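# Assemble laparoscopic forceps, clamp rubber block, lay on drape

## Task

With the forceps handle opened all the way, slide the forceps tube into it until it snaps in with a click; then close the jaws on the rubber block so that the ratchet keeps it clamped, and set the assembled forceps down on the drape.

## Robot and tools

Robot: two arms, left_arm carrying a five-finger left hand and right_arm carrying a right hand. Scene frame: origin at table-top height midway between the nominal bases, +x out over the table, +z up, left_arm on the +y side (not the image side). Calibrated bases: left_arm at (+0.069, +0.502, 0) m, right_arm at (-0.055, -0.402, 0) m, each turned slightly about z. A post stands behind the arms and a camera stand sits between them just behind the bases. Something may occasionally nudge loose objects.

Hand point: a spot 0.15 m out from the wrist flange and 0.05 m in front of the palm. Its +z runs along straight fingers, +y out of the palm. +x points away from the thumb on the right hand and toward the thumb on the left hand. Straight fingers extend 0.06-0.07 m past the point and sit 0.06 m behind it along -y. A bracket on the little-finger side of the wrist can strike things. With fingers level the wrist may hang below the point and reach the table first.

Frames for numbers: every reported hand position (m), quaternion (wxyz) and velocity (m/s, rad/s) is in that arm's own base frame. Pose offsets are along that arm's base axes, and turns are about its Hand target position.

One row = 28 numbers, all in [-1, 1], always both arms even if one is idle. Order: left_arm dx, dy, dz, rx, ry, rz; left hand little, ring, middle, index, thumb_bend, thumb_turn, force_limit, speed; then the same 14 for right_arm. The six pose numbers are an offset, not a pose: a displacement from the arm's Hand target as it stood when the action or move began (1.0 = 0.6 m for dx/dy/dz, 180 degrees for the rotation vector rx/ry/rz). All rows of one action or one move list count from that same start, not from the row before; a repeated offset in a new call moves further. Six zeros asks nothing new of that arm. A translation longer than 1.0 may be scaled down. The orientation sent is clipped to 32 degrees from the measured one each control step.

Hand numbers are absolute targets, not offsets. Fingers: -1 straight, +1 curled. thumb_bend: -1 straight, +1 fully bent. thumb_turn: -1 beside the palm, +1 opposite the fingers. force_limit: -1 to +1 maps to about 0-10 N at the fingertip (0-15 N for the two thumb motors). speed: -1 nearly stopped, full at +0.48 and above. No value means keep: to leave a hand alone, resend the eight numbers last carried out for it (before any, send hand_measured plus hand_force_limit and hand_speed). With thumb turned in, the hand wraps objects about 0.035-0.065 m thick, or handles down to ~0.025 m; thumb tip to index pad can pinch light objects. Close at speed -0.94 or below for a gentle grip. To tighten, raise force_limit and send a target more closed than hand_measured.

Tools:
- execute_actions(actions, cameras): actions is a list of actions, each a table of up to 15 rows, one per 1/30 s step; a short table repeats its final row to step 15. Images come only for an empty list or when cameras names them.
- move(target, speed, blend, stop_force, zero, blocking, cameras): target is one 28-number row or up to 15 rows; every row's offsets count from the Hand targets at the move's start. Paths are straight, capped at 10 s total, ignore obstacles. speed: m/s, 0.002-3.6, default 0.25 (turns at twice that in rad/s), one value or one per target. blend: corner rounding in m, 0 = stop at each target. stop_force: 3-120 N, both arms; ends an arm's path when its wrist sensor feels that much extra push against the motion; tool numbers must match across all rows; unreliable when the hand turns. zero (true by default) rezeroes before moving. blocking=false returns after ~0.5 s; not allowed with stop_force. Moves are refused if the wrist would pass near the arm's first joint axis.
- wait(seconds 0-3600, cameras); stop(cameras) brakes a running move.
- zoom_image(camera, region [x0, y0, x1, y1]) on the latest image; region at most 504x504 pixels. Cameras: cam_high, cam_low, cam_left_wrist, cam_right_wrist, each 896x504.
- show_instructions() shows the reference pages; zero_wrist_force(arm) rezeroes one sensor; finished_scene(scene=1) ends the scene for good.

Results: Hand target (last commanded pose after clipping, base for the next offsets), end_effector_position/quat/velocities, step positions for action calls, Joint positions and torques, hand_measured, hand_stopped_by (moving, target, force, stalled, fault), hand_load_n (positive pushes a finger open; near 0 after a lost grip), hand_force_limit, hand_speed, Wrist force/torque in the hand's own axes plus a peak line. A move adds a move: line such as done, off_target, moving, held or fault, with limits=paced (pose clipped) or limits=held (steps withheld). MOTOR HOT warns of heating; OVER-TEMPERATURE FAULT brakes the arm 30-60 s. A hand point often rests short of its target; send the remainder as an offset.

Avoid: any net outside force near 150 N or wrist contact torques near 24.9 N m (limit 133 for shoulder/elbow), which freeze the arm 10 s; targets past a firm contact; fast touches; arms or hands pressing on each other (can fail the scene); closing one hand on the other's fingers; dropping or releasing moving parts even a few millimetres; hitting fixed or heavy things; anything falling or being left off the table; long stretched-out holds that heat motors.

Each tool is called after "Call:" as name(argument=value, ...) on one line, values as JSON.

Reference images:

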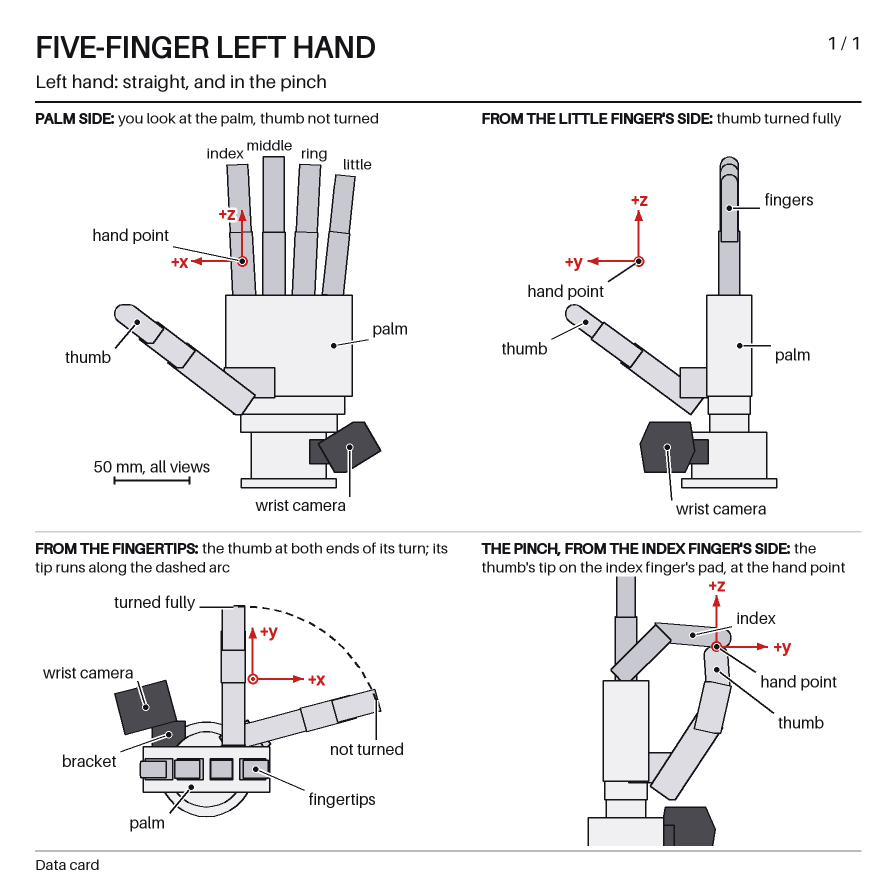

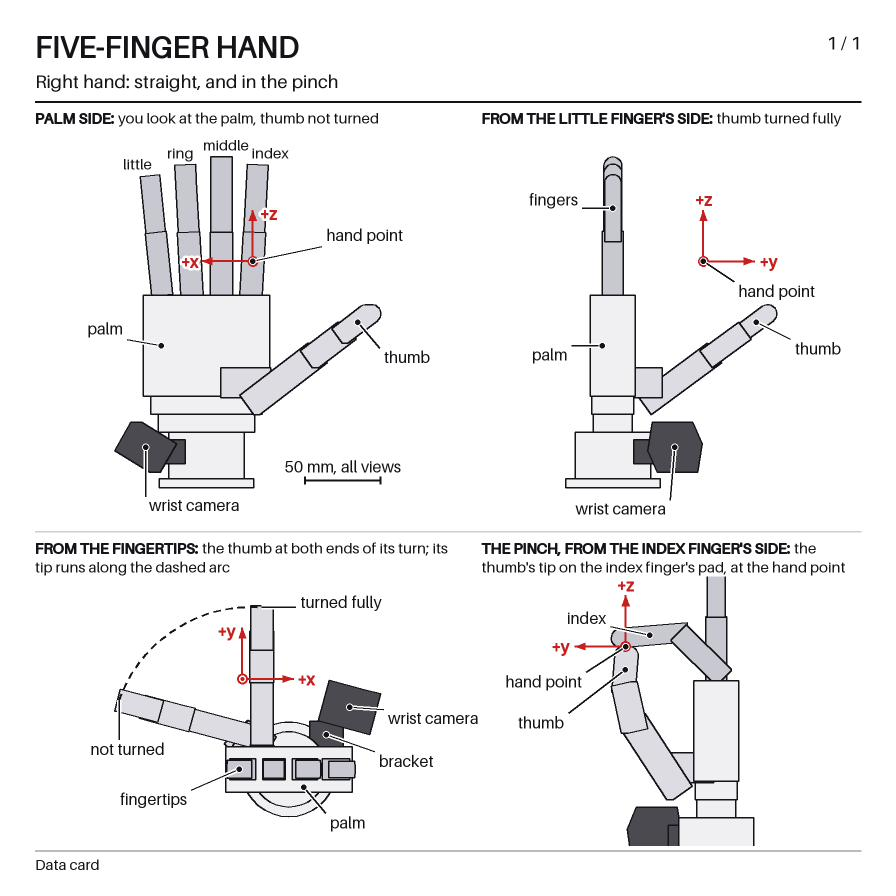

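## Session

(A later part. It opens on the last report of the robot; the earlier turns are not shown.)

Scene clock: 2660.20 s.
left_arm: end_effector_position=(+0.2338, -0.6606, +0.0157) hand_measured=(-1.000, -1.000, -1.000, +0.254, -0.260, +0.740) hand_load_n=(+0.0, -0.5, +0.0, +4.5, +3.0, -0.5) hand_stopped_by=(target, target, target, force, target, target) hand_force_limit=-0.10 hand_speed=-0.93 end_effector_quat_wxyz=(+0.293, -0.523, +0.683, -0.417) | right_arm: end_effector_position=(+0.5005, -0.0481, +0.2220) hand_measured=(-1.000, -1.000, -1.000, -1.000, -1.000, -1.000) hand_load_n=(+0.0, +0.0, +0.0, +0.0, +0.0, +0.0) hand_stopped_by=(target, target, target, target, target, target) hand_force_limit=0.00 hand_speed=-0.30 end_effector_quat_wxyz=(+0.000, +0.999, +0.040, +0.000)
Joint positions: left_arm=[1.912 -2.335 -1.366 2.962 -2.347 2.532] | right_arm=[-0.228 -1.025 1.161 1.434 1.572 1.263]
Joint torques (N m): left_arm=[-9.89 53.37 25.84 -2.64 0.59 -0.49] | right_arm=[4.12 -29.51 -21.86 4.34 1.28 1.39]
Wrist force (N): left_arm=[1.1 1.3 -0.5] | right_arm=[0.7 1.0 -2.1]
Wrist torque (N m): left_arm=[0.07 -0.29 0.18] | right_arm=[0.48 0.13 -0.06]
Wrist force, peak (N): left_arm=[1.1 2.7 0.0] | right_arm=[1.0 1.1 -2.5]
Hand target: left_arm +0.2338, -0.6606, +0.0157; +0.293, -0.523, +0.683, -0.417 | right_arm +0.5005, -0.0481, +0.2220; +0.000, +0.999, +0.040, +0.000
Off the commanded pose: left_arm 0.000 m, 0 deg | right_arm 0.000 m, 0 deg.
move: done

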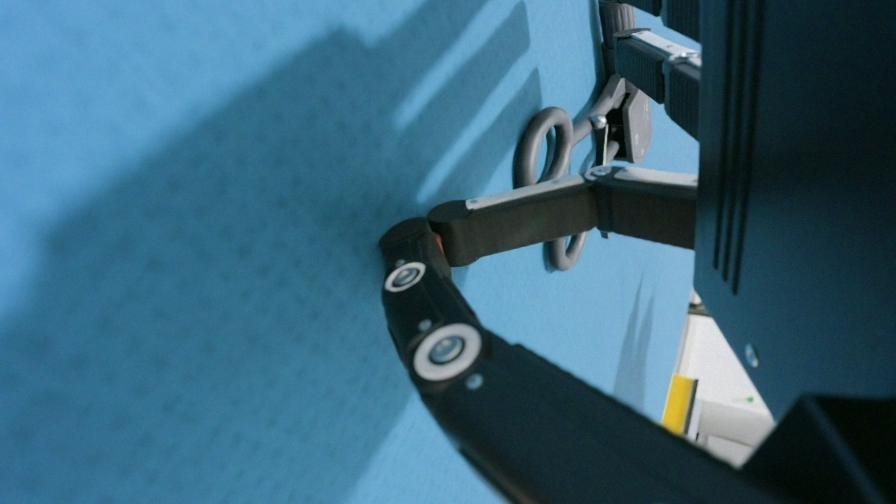

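Call:
move(target=[0,0,0.1,0,0,0,-1,-1,-1,0.5,-0.26,0.74,-0.1,-0.93,0,0,0,0,0,0,-1,-1,-1,-1,-1,-1,0.0,-0.3], speed=0.05, cameras=["all"])

Call:
zoom_image(camera="cam_left_wrist", region=[350, 160, 550, 360])

Call:
zoom_image(camera="cam_low", region=[500, 380, 640, 490])

Scene clock: 2667.87 s.
left_arm: end_effector_position=(+0.2337, -0.6606, +0.0757) hand_measured=(-1.000, -1.000, -1.000, +0.254, -0.262, +0.740) hand_load_n=(+0.0, +0.0, +0.0, +4.5, +3.0, -0.5) hand_stopped_by=(target, target, target, force, target, target) hand_force_limit=-0.10 hand_speed=-0.93 end_effector_quat_wxyz=(+0.293, -0.523, +0.683, -0.417) | right_arm: end_effector_position=(+0.5005, -0.0481, +0.2220) hand_measured=(-1.000, -1.000, -1.000, -1.000, -1.000, -1.000) hand_load_n=(+0.0, +0.0, +0.0, +0.0, +0.0, +0.0) hand_stopped_by=(target, target, target, target, target, target) hand_force_limit=0.00 hand_speed=-0.30 end_effector_quat_wxyz=(+0.000, +0.999, +0.040, +0.000)
Joint positions: left_arm=[1.912 -2.265 -1.319 2.845 -2.347 2.532] | right_arm=[-0.228 -1.025 1.161 1.434 1.572 1.263]
Joint torques (N m): left_arm=[-4.68 54.35 28.89 -3.37 -0.18 -1.41] | right_arm=[4.25 -29.06 -21.61 4.38 1.23 1.29]
Wrist force (N): left_arm=[0.9 2.5 -0.2] | right_arm=[0.7 0.9 -2.2]
Wrist torque (N m): left_arm=[0.18 -0.27 0.16] | right_arm=[0.47 0.14 -0.07]
Wrist force, peak (N): left_arm=[0.9 2.8 -0.1] | right_arm=[0.8 1.2 -2.5]
Hand target: left_arm +0.2338, -0.6606, +0.0757; +0.293, -0.523, +0.683, -0.417 | right_arm +0.5005, -0.0481, +0.2220; +0.000, +0.999, +0.040, +0.000
Off the commanded pose: left_arm 0.000 m, 0 deg | right_arm 0.000 m, 0 deg.
move: done

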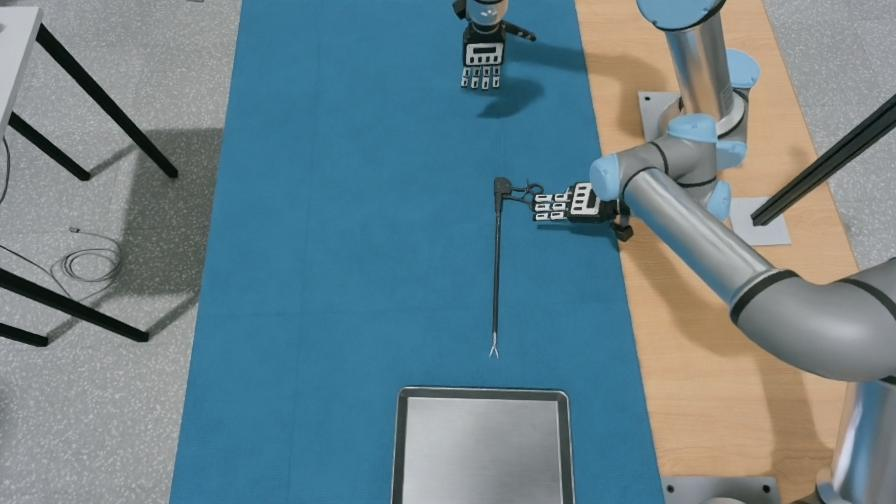

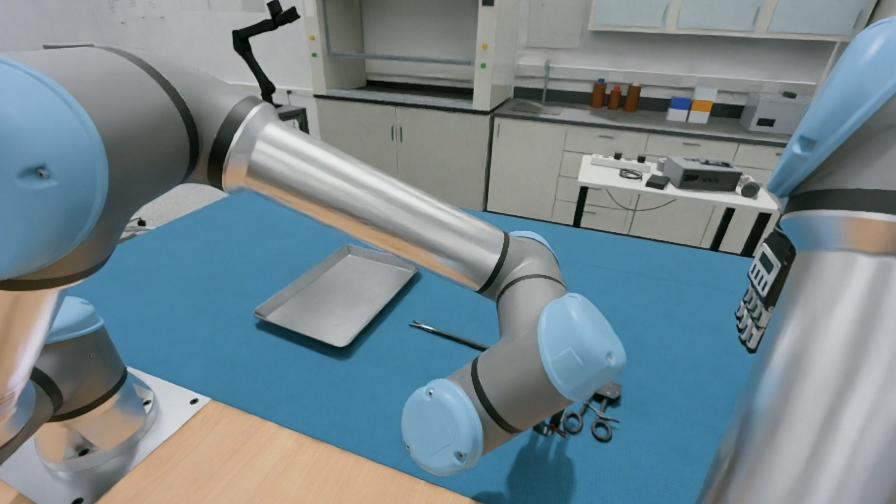

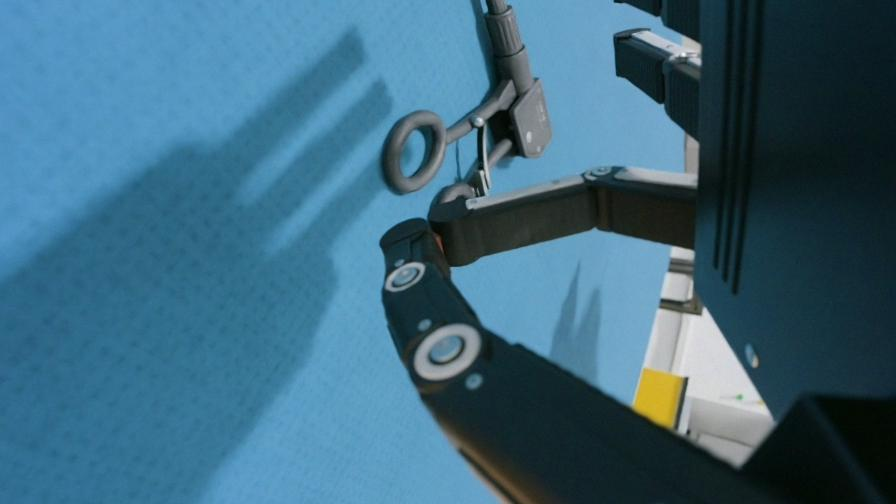

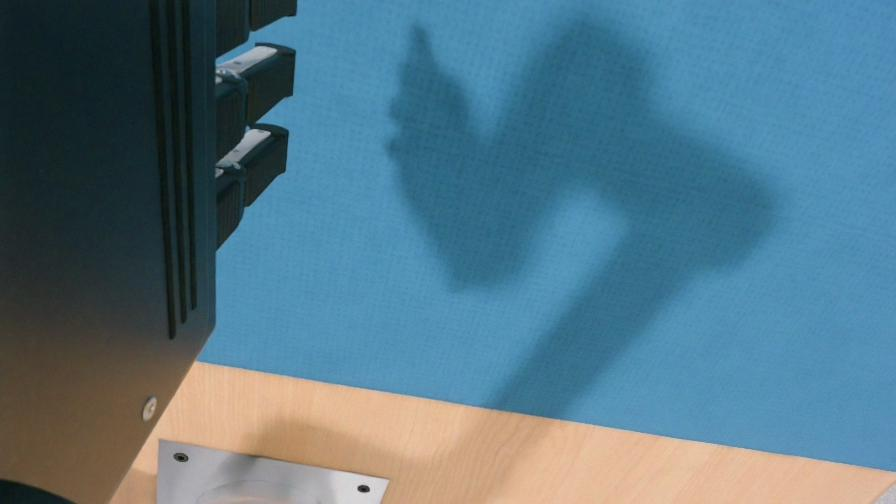

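Scaled by 2.520 from the camera's image (finer frame: 1280x720).

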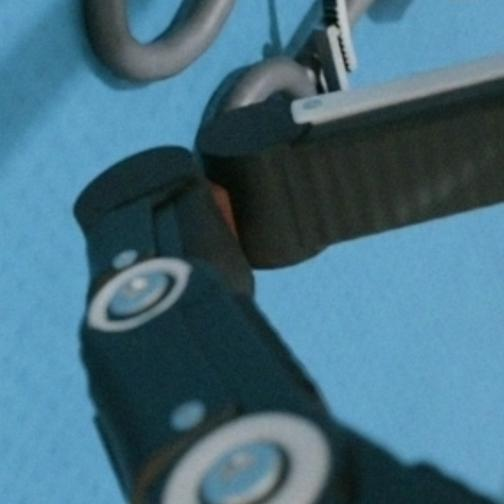

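Scaled by 3.600 from the camera's image (finer frame: 1280x720).

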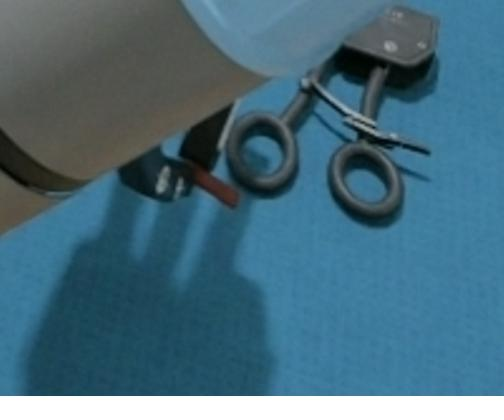

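Call:
move(target=[[0.02,0.05,0.07,0,0,0,-1,-1,-1,0.5,-0.26,0.74,-0.1,-0.93,0,0,0,0,0,0,-1,-1,-1,-1,-1,-1,0.0,-0.3],[0.3142,0.6343,0.07,0,0,0.0833,-1,-1,-1,0.5,-0.26,0.74,-0.1,-0.93,0,0,0,0,0,0,-1,-1,-1,-1,-1,-1,0.0,-0.3],[0.3142,0.6343,-0.01,0,0,0.0833,-1,-1,-1,0.5,-0.26,0.74,-0.1,-0.93,0,0,0,0,0,0,-1,-1,-1,-1,-1,-1,0.0,-0.3]], speed=0.2, blend=0.02, cameras=["all"])

Call:
zoom_image(camera="cam_left_wrist", region=[330, 150, 580, 350])

Call:
zoom_image(camera="cam_low", region=[370, 260, 480, 360])

Call:
zoom_image(camera="cam_high", region=[440, 330, 540, 430])

Scene clock: 2685.60 s.
left_arm: end_effector_position=(+0.4223, -0.2801, +0.0697) hand_measured=(-1.000, -1.000, -1.000, +0.254, -0.262, +0.740) hand_load_n=(+0.0, +0.0, +0.0, +4.5, +3.5, -0.5) hand_stopped_by=(target, target, target, force, target, target) hand_force_limit=-0.10 hand_speed=-0.93 end_effector_quat_wxyz=(-0.345, +0.608, -0.609, +0.375) | right_arm: end_effector_position=(+0.5005, -0.0481, +0.2220) hand_measured=(-1.000, -1.000, -1.000, -1.000, -1.000, -1.000) hand_load_n=(+0.0, +0.0, +0.0, +0.0, +0.0, +0.0) hand_stopped_by=(target, target, target, target, target, target) hand_force_limit=0.00 hand_speed=-0.30 end_effector_quat_wxyz=(+0.000, +0.999, +0.040, +0.000)
Joint positions: left_arm=[2.755 -1.708 -2.143 3.324 -1.871 2.93] | right_arm=[-0.228 -1.025 1.161 1.434 1.572 1.263]
Joint torques (N m): left_arm=[10.12 12.85 5.82 2.14 1.09 1.68] | right_arm=[5.05 -28.88 -21.8 4.31 1.18 1.22]
Wrist force (N): left_arm=[1.1 2.4 -0.1] | right_arm=[0.5 1.0 -2.3]
Wrist torque (N m): left_arm=[0.14 -0.30 0.05] | right_arm=[0.49 0.17 -0.08]
Wrist force, peak (N): left_arm=[1.6 3.5 0.1] | right_arm=[0.5 1.3 -2.5]
Hand target: left_arm +0.4223, -0.2801, +0.0697; -0.345, +0.608, -0.609, +0.375 | right_arm +0.5005, -0.0481, +0.2220; +0.000, +0.999, +0.040, +0.000
Off the commanded pose: left_arm 0.000 m, 0 deg | right_arm 0.000 m, 0 deg.
move: done

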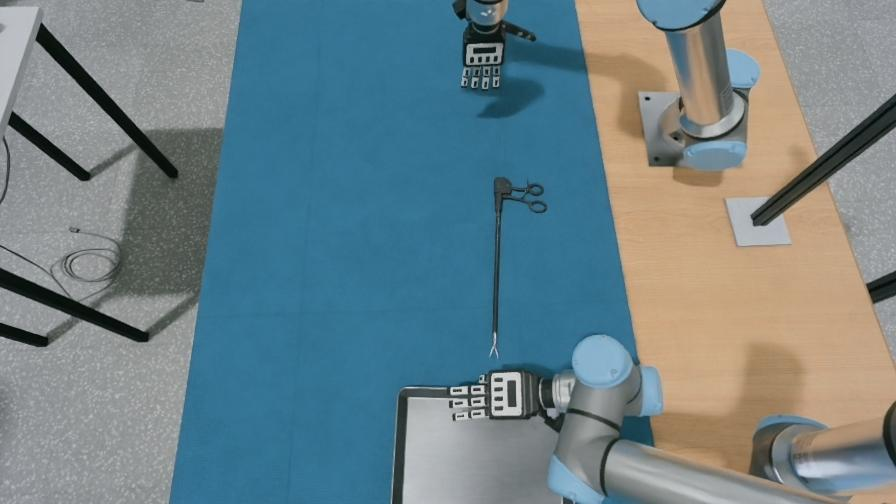

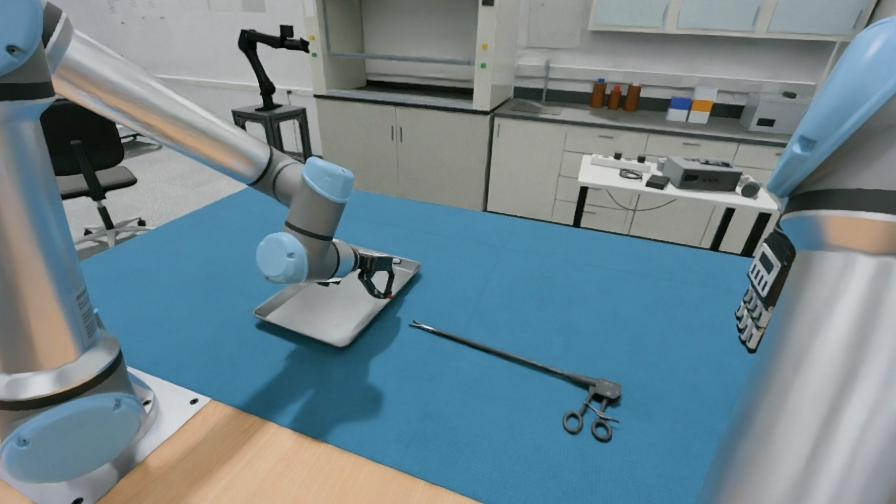

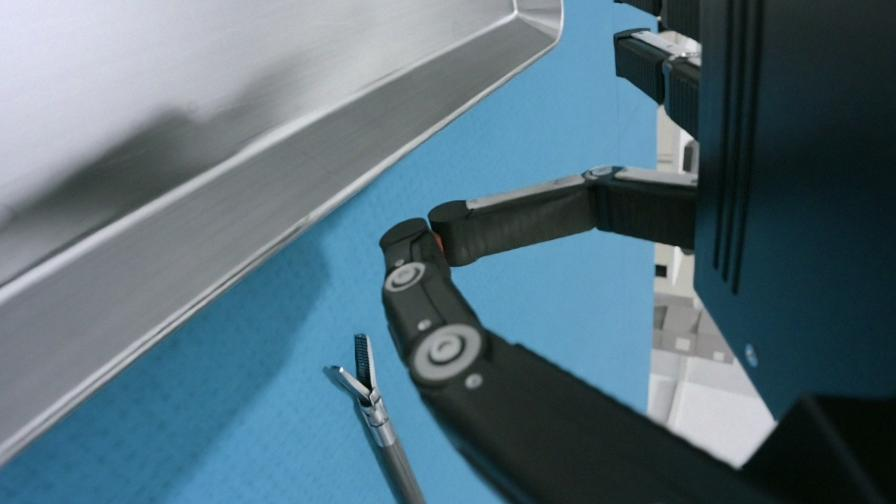

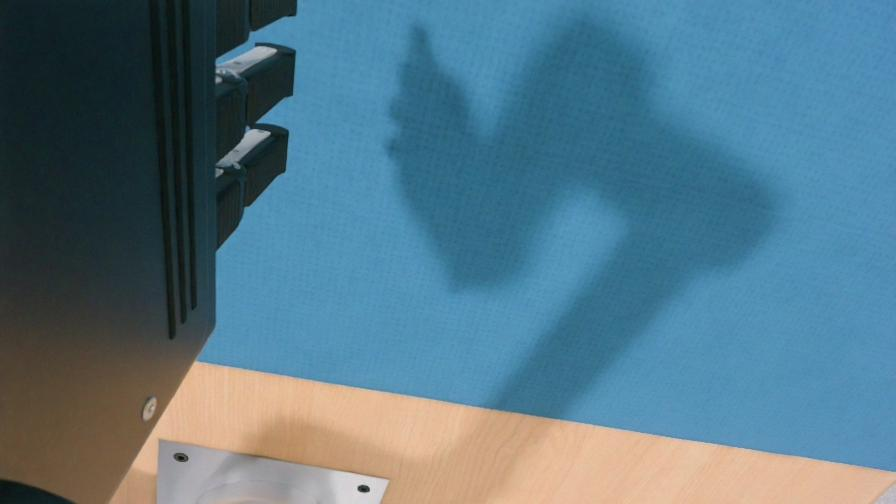

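Scaled by 2.016 from the camera's image (finer frame: 1280x720).

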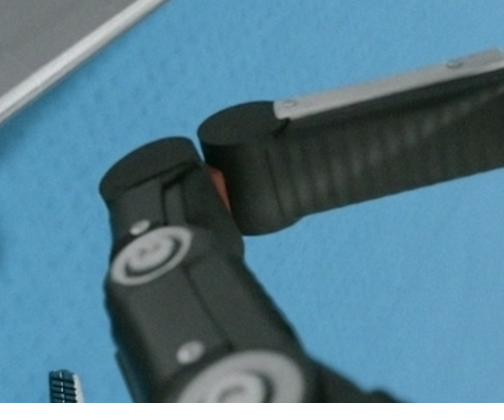

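Scaled by 4.582 from the camera's image (finer frame: 1280x720).

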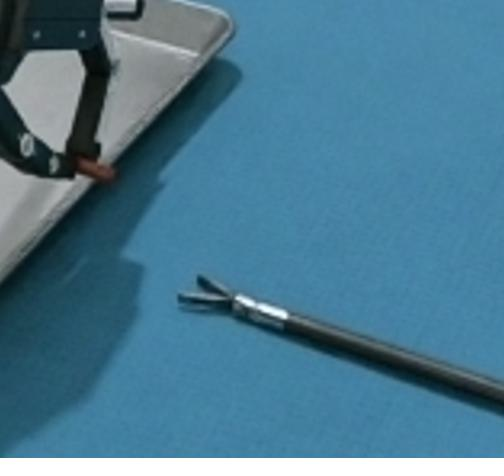

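Scaled by 5.040 from the camera's image (finer frame: 1280x720).

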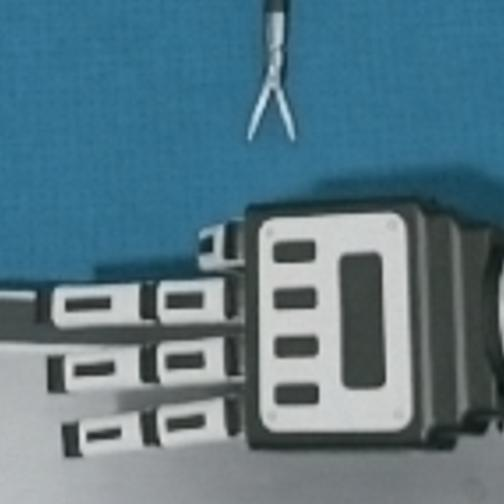

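Call:
zoom_image(camera="cam_left_wrist", region=[310, 310, 430, 460])

Scaled by 3.360 from the camera's image (finer frame: 1280x720).

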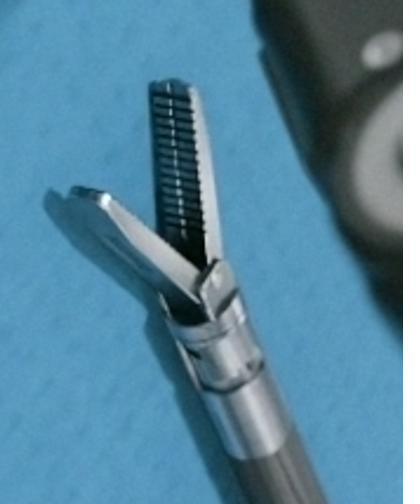

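Call:
move(target=[0.0,-0.034,-0.075,0,0,0,-1,-1,-1,0.5,-0.26,0.74,-0.1,-0.93,0,0,0,0,0,0,-1,-1,-1,-1,-1,-1,0.0,-0.3], speed=0.06, cameras=["cam_high", "cam_low", "cam_left_wrist"])

Call:
zoom_image(camera="cam_left_wrist", region=[330, 180, 530, 380])

Call:
zoom_image(camera="cam_low", region=[380, 290, 450, 350])

Call:
zoom_image(camera="cam_high", region=[460, 330, 520, 390])

Scene clock: 2730.73 s.
left_arm: end_effector_position=(+0.4223, -0.3004, +0.0247) hand_measured=(-1.000, -1.000, -1.000, +0.254, -0.262, +0.740) hand_load_n=(+0.0, +0.0, +0.0, +4.5, +3.5, -1.0) hand_stopped_by=(target, target, target, force, target, target) hand_force_limit=-0.10 hand_speed=-0.93 end_effector_quat_wxyz=(-0.345, +0.608, -0.609, +0.375) | right_arm: end_effector_position=(+0.5005, -0.0481, +0.2220) hand_measured=(-1.000, -1.000, -1.000, -1.000, -1.000, -1.000) hand_load_n=(+0.0, +0.0, +0.0, +0.0, +0.0, +0.0) hand_stopped_by=(target, target, target, target, target, target) hand_force_limit=0.00 hand_speed=-0.30 end_effector_quat_wxyz=(+0.000, +0.999, +0.040, +0.000)
Joint positions: left_arm=[2.696 -1.832 -2.145 3.439 -1.922 2.898] | right_arm=[-0.228 -1.025 1.161 1.434 1.572 1.263]
Joint torques (N m): left_arm=[-9.86 16.43 25.26 2.28 -1.8 -1.88] | right_arm=[4.84 -28.8 -21.81 4.25 1.18 1.19]
Wrist force (N): left_arm=[1.0 2.4 -0.3] | right_arm=[0.5 0.9 -2.4]
Wrist torque (N m): left_arm=[0.16 -0.29 0.17] | right_arm=[0.50 0.18 -0.08]
Wrist force, peak (N): left_arm=[1.3 2.9 -0.3] | right_arm=[0.7 1.2 -2.5]
Hand target: left_arm +0.4223, -0.3005, +0.0247; -0.345, +0.608, -0.609, +0.375 | right_arm +0.5005, -0.0481, +0.2220; +0.000, +0.999, +0.040, +0.000
Off the commanded pose: left_arm 0.000 m, 0 deg | right_arm 0.000 m, 0 deg.
move: done

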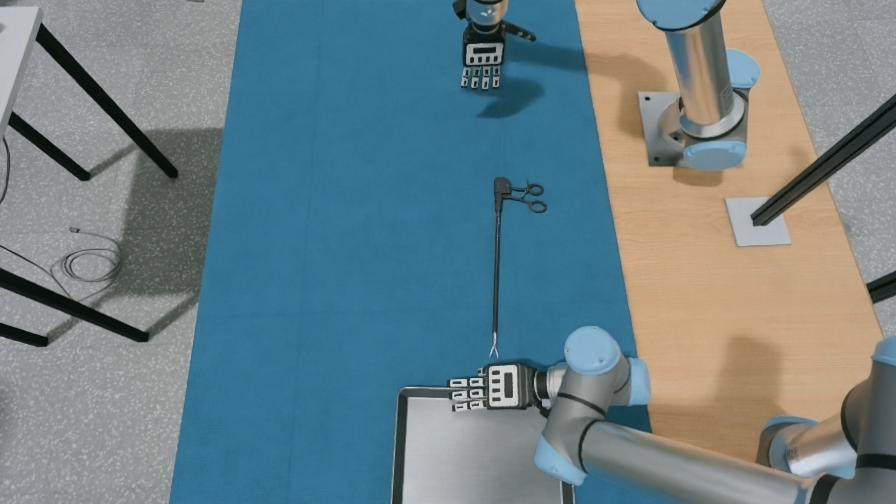

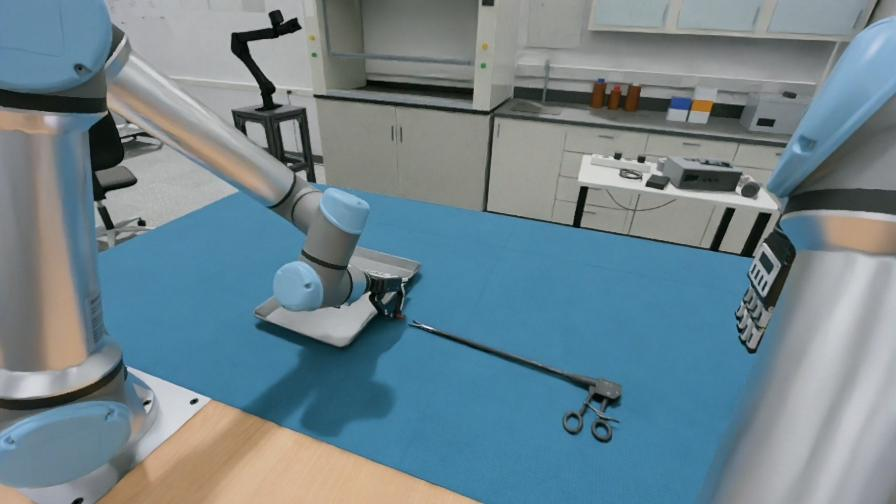

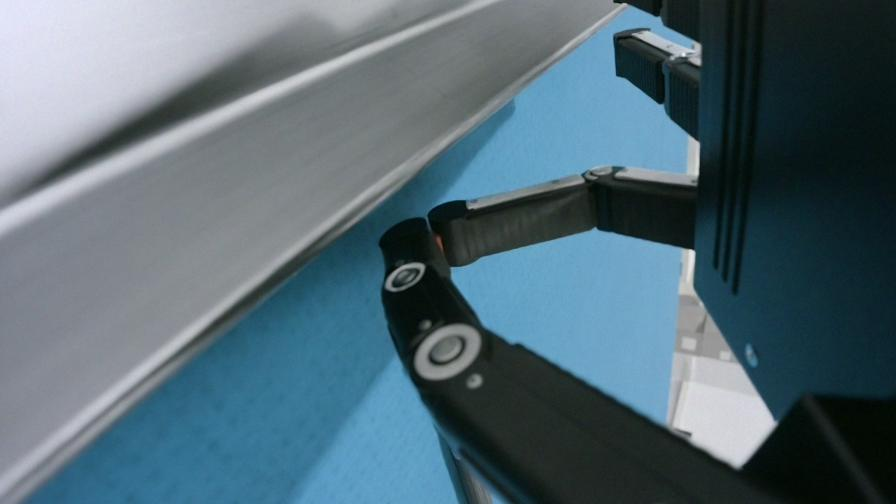

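Scaled by 2.520 from the camera's image (finer frame: 1280x720).

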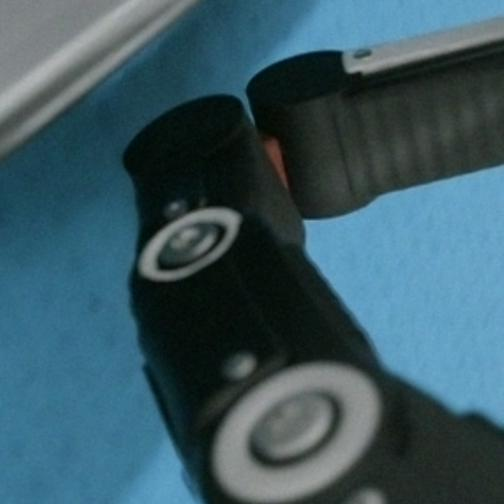

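Scaled by 7.200 from the camera's image (finer frame: 1280x720).

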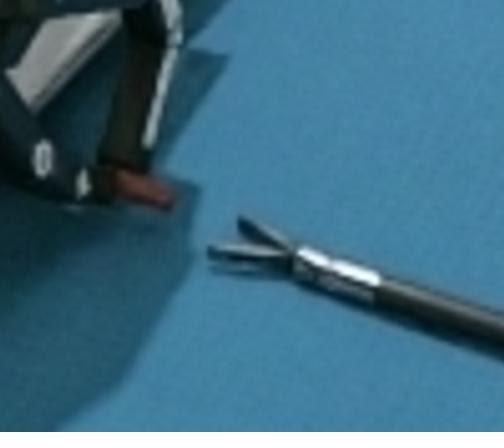

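Scaled by 8.400 from the camera's image (finer frame: 1280x720).

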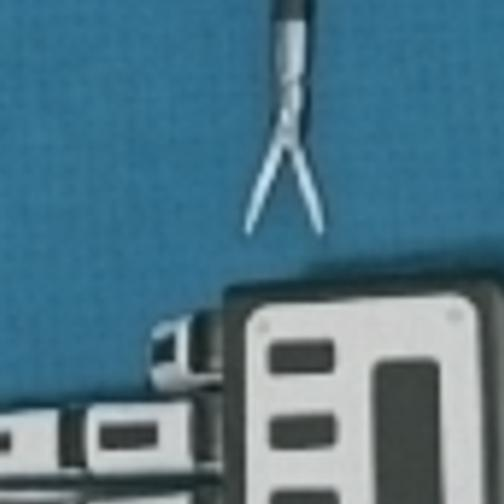

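Call:
move(target=[[0.0,0.0,0.05,0,0,0,-1,-1,-1,0.5,-0.26,0.74,-0.1,-0.93,0,0,0,0,0,0,-1,-1,-1,-1,-1,-1,0.0,-0.3],[-0.1038,-0.1325,0.05,0,0,0,-1,-1,-1,0.5,-0.26,0.74,-0.1,-0.93,0,0,0,0,0,0,-1,-1,-1,-1,-1,-1,0.0,-0.3],[-0.1038,-0.1325,-0.009,0,0,0,-1,-1,-1,0.5,-0.26,0.74,-0.1,-0.93,0,0,0,0,0,0,-1,-1,-1,-1,-1,-1,0.0,-0.3]], speed=0.1, blend=0.01)

Call:
move(target=[0,0,-0.01,0,0,0,-1,-1,-1,0.5,-0.26,0.74,-0.1,-0.93,0,0,0,0,0,0,-1,-1,-1,-1,-1,-1,0.0,-0.3], speed=0.005, stop_force=3, cameras=["cam_low", "cam_high", "cam_left_wrist"])

Call:
zoom_image(camera="cam_low", region=[380, 290, 470, 370])

Scene clock: 2755.23 s.
left_arm: end_effector_position=(+0.3600, -0.3800, +0.0194) hand_measured=(-1.000, -1.000, -1.000, +0.254, -0.262, +0.740) hand_load_n=(+0.0, +0.0, +0.0, +4.5, +3.5, -1.0) hand_stopped_by=(target, target, target, force, target, target) hand_force_limit=-0.10 hand_speed=-0.93 end_effector_quat_wxyz=(-0.345, +0.608, -0.609, +0.375) | right_arm: end_effector_position=(+0.5005, -0.0481, +0.2220) hand_measured=(-1.000, -1.000, -1.000, -1.000, -1.000, -1.000) hand_load_n=(+0.0, +0.0, +0.0, +0.0, +0.0, +0.0) hand_stopped_by=(target, target, target, target, target, target) hand_force_limit=0.00 hand_speed=-0.30 end_effector_quat_wxyz=(+0.000, +0.999, +0.040, +0.000)
Joint positions: left_arm=[2.397 -1.926 -2.044 3.346 -2.173 2.714] | right_arm=[-0.228 -1.025 1.161 1.434 1.572 1.263]
Joint torques (N m): left_arm=[-9.15 20.64 3.5 1.98 -1.92 1.88] | right_arm=[4.91 -29.4 -21.81 4.28 1.19 1.12]
Wrist force (N): left_arm=[0.9 2.4 0.2] | right_arm=[0.8 0.9 -2.0]
Wrist torque (N m): left_arm=[0.13 -0.26 0.16] | right_arm=[0.47 0.12 -0.06]
Wrist force, peak (N): left_arm=[0.9 3.6 0.4] | right_arm=[0.6 1.1 -2.6]
Hand target: left_arm +0.3600, -0.3800, +0.0193; -0.345, +0.608, -0.609, +0.375 | right_arm +0.5005, -0.0481, +0.2220; +0.000, +0.999, +0.040, +0.000
Off the commanded pose: left_arm 0.000 m, 0 deg | right_arm 0.000 m, 0 deg.
move: done

Scene clock: 2757.47 s.
left_arm: end_effector_position=(+0.3600, -0.3800, +0.0151) hand_measured=(-1.000, -1.000, -1.000, +0.254, -0.262, +0.740) hand_load_n=(+0.0, +0.0, +0.0, +4.5, +3.0, -0.5) hand_stopped_by=(target, target, target, force, target, target) hand_force_limit=-0.10 hand_speed=-0.93 end_effector_quat_wxyz=(-0.345, +0.608, -0.609, +0.375) | right_arm: end_effector_position=(+0.5005, -0.0481, +0.2220) hand_measured=(-1.000, -1.000, -1.000, -1.000, -1.000, -1.000) hand_load_n=(+0.0, +0.0, +0.0, +0.5, +0.0, +0.0) hand_stopped_by=(target, target, target, target, target, target) hand_force_limit=0.00 hand_speed=-0.30 end_effector_quat_wxyz=(+0.000, +0.999, +0.040, +0.000)
Joint positions: left_arm=[2.397 -1.934 -2.047 3.358 -2.173 2.714] | right_arm=[-0.228 -1.025 1.161 1.434 1.572 1.263]
Joint torques (N m): left_arm=[-9.16 34.99 24.15 -2.49 -0.42 1.59] | right_arm=[4.89 -29.54 -21.56 4.22 1.15 1.14]
Wrist force (N): left_arm=[0.2 0.0 -0.5] | right_arm=[0.8 1.3 -2.1]
Wrist torque (N m): left_arm=[0.00 -0.23 0.16] | right_arm=[0.54 0.12 -0.05]
Wrist force, peak (N): left_arm=[0.6 2.9 0.1] | right_arm=[0.8 1.2 -2.4]
Hand target: left_arm +0.3600, -0.3800, +0.0151; -0.345, +0.608, -0.609, +0.375 (not the last commanded pose) | right_arm +0.5005, -0.0481, +0.2220; +0.000, +0.999, +0.040, +0.000
Off the commanded pose: left_arm 0.002 m, 0 deg | right_arm 0.000 m, 0 deg.
move: contact (left_arm)
Images, in order (width x height): cam_high 896x504, cam_low 896x504, cam_left_wrist 896x504.

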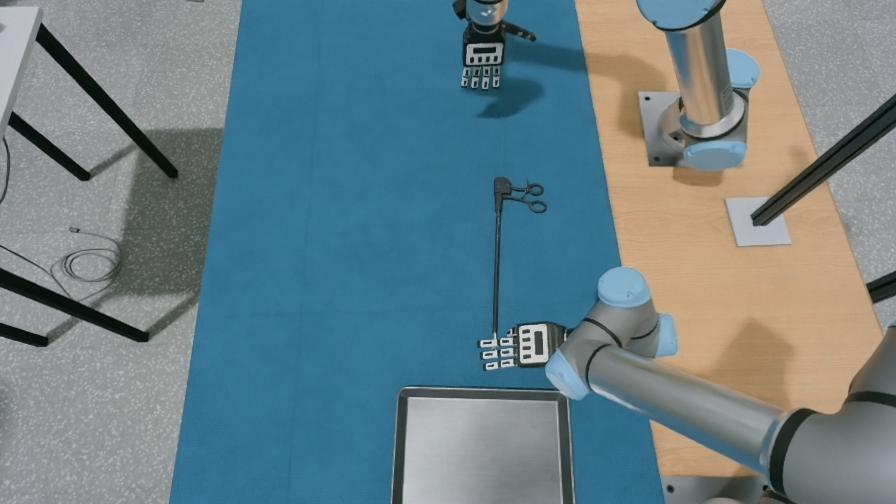

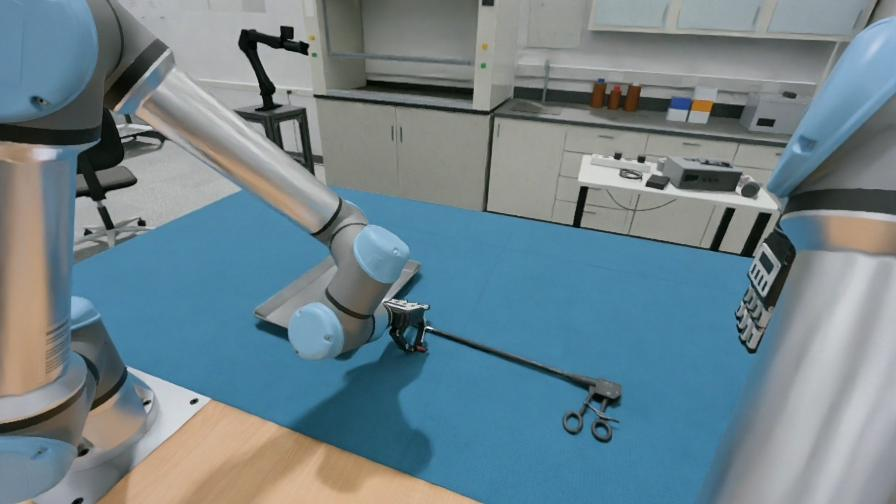

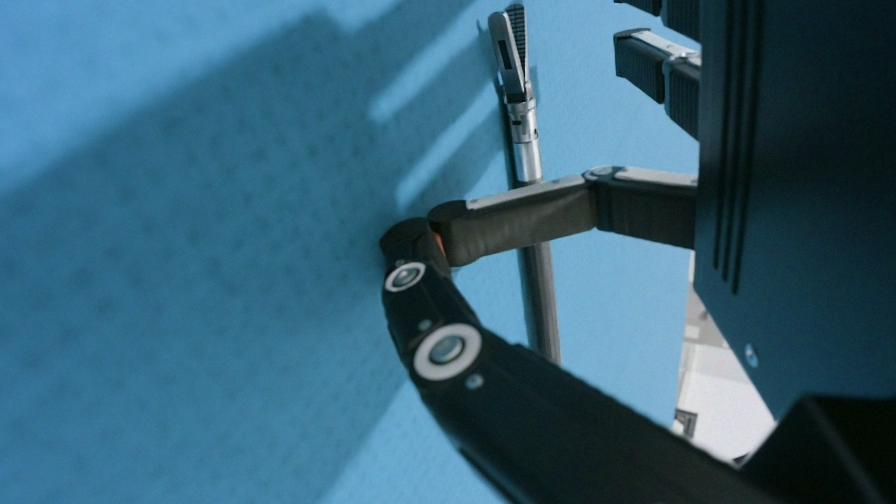

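Scaled by 5.600 from the camera's image (finer frame: 1280x720).

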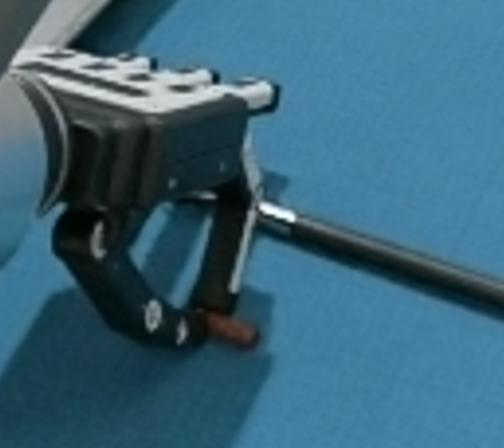

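Call:
move(target=[0,0,0.0017,0,0,0,-1,-1,-1,0.17,-0.26,0.74,-0.3,-0.93,0,0,0,0,0,0,-1,-1,-1,-1,-1,-1,0.0,-0.3], speed=0.005)

Call:
move(target=[[-0.0025,0,0.0017,0,0,0,-1,-1,-1,0.17,-0.26,0.74,-0.3,-0.93,0,0,0,0,0,0,-1,-1,-1,-1,-1,-1,0.0,-0.3],[-0.0025,0.0095,0.0017,0,0,0,-1,-1,-1,0.17,-0.26,0.74,-0.3,-0.93,0,0,0,0,0,0,-1,-1,-1,-1,-1,-1,0.0,-0.3]], speed=0.02, cameras=["cam_low", "cam_high", "cam_left_wrist"])

Call:
zoom_image(camera="cam_low", region=[380, 290, 470, 370])

Call:
zoom_image(camera="cam_left_wrist", region=[330, 180, 530, 380])

Scene clock: 2770.23 s.
left_arm: end_effector_position=(+0.3600, -0.3800, +0.0161) hand_measured=(-1.000, -1.000, -1.000, +0.170, -0.260, +0.740) hand_load_n=(+0.0, +0.0, +0.0, +0.0, +0.5, +0.0) hand_stopped_by=(target, target, target, target, target, target) hand_force_limit=-0.30 hand_speed=-0.93 end_effector_quat_wxyz=(-0.345, +0.608, -0.609, +0.375) | right_arm: end_effector_position=(+0.5005, -0.0481, +0.2220) hand_measured=(-1.000, -1.000, -1.000, -1.000, -1.000, -1.000) hand_load_n=(+0.0, +0.0, +0.0, +0.0, +0.0, +0.0) hand_stopped_by=(target, target, target, target, target, target) hand_force_limit=0.00 hand_speed=-0.30 end_effector_quat_wxyz=(+0.000, +0.999, +0.040, +0.000)
Joint positions: left_arm=[2.397 -1.932 -2.046 3.355 -2.173 2.714] | right_arm=[-0.228 -1.025 1.161 1.434 1.572 1.263]
Joint torques (N m): left_arm=[-8.21 35.55 23.61 -2.47 0.96 1.64] | right_arm=[4.72 -29.09 -20.86 4.11 1.15 0.94]
Wrist force (N): left_arm=[1.0 2.4 0.0] | right_arm=[0.9 1.0 -2.1]
Wrist torque (N m): left_arm=[0.14 -0.29 0.17] | right_arm=[0.49 0.11 -0.05]
Wrist force, peak (N): left_arm=[1.2 2.7 0.2] | right_arm=[0.8 1.0 -2.6]
Hand target: left_arm +0.3600, -0.3800, +0.0161; -0.345, +0.608, -0.609, +0.375 | right_arm +0.5005, -0.0481, +0.2220; +0.000, +0.999, +0.040, +0.000
Off the commanded pose: left_arm 0.000 m, 0 deg | right_arm 0.000 m, 0 deg.
move: done

Scene clock: 2771.07 s.
left_arm: end_effector_position=(+0.3585, -0.3743, +0.0172) hand_measured=(-1.000, -1.000, -1.000, +0.170, -0.260, +0.740) hand_load_n=(+0.0, +0.0, +0.0, -0.5, +0.0, +0.0) hand_stopped_by=(target, target, target, target, target, target) hand_force_limit=-0.30 hand_speed=-0.93 end_effector_quat_wxyz=(-0.345, +0.608, -0.609, +0.375) | right_arm: end_effector_position=(+0.5005, -0.0481, +0.2220) hand_measured=(-1.000, -1.000, -1.000, -1.000, -1.000, -1.000) hand_load_n=(+0.0, +0.0, +0.0, +0.0, -0.5, +0.0) hand_stopped_by=(target, target, target, target, target, target) hand_force_limit=0.00 hand_speed=-0.30 end_effector_quat_wxyz=(+0.000, +0.999, +0.040, +0.000)
Joint positions: left_arm=[2.406 -1.918 -2.063 3.362 -2.166 2.72] | right_arm=[-0.228 -1.025 1.161 1.434 1.572 1.263]
Joint torques (N m): left_arm=[10.87 35.64 3.18 1.7 0.76 1.85] | right_arm=[5.13 -29.41 -21.13 4.11 1.13 1.07]
Wrist force (N): left_arm=[0.8 2.5 0.0] | right_arm=[0.7 0.9 -2.3]
Wrist torque (N m): left_arm=[0.16 -0.26 0.02] | right_arm=[0.48 0.14 -0.06]
Wrist force, peak (N): left_arm=[0.6 2.8 0.0] | right_arm=[0.8 1.1 -2.3]
Hand target: left_arm +0.3585, -0.3743, +0.0172; -0.345, +0.608, -0.609, +0.375 | right_arm +0.5005, -0.0481, +0.2220; +0.000, +0.999, +0.040, +0.000
Off the commanded pose: left_arm 0.000 m, 0 deg | right_arm 0.000 m, 0 deg.
move: done
Images, in order (width x height): cam_high 896x504, cam_low 896x504, cam_left_wrist 896x504.

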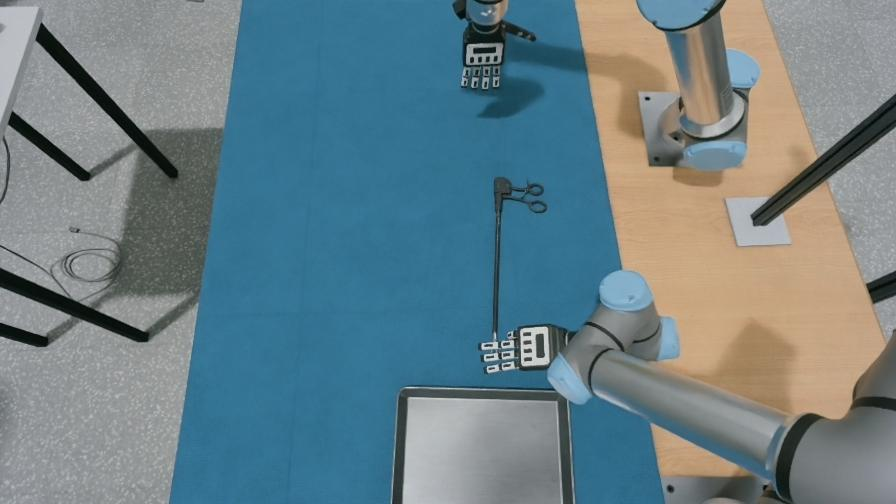

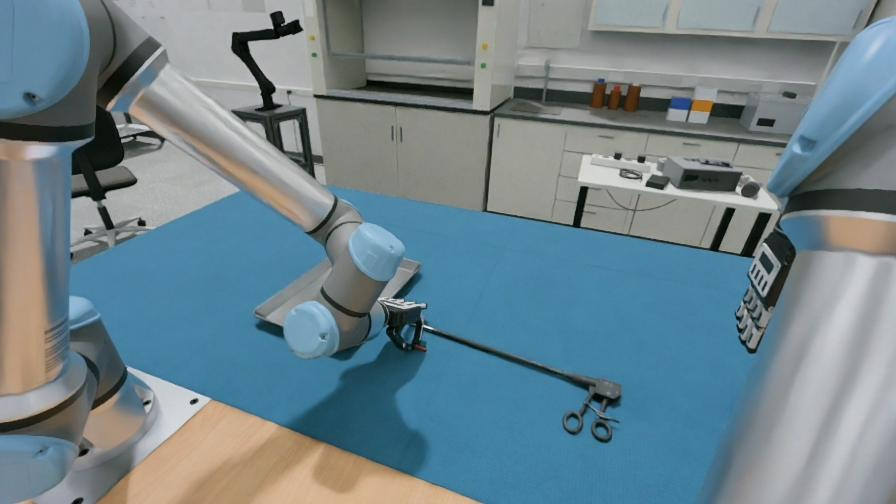

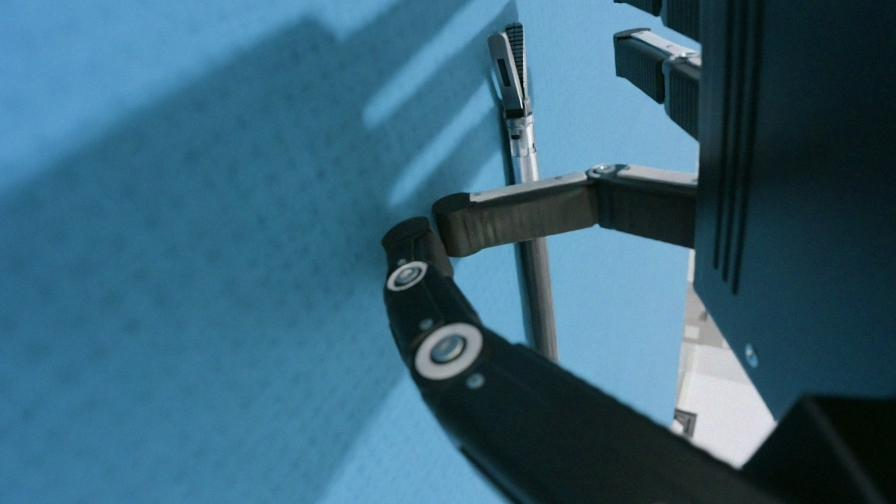

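Scaled by 5.600 from the camera's image (finer frame: 1280x720).

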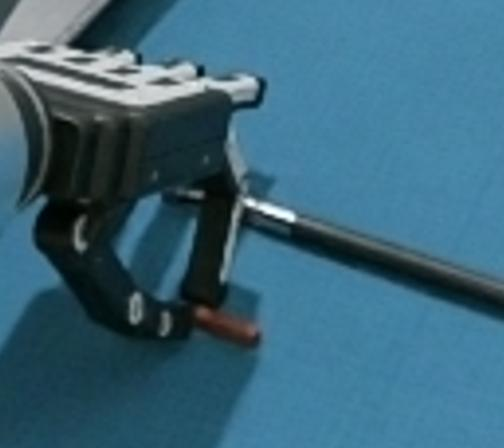

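Scaled by 2.520 from the camera's image (finer frame: 1280x720).

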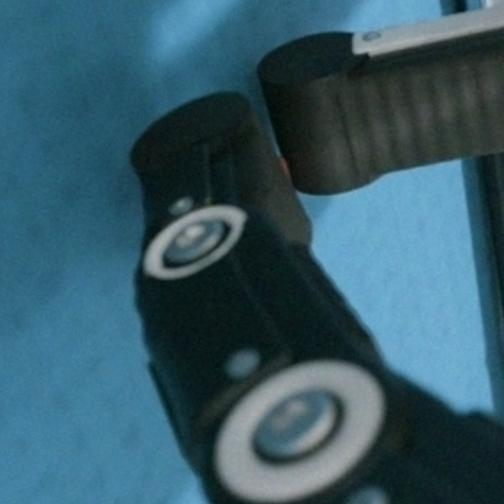

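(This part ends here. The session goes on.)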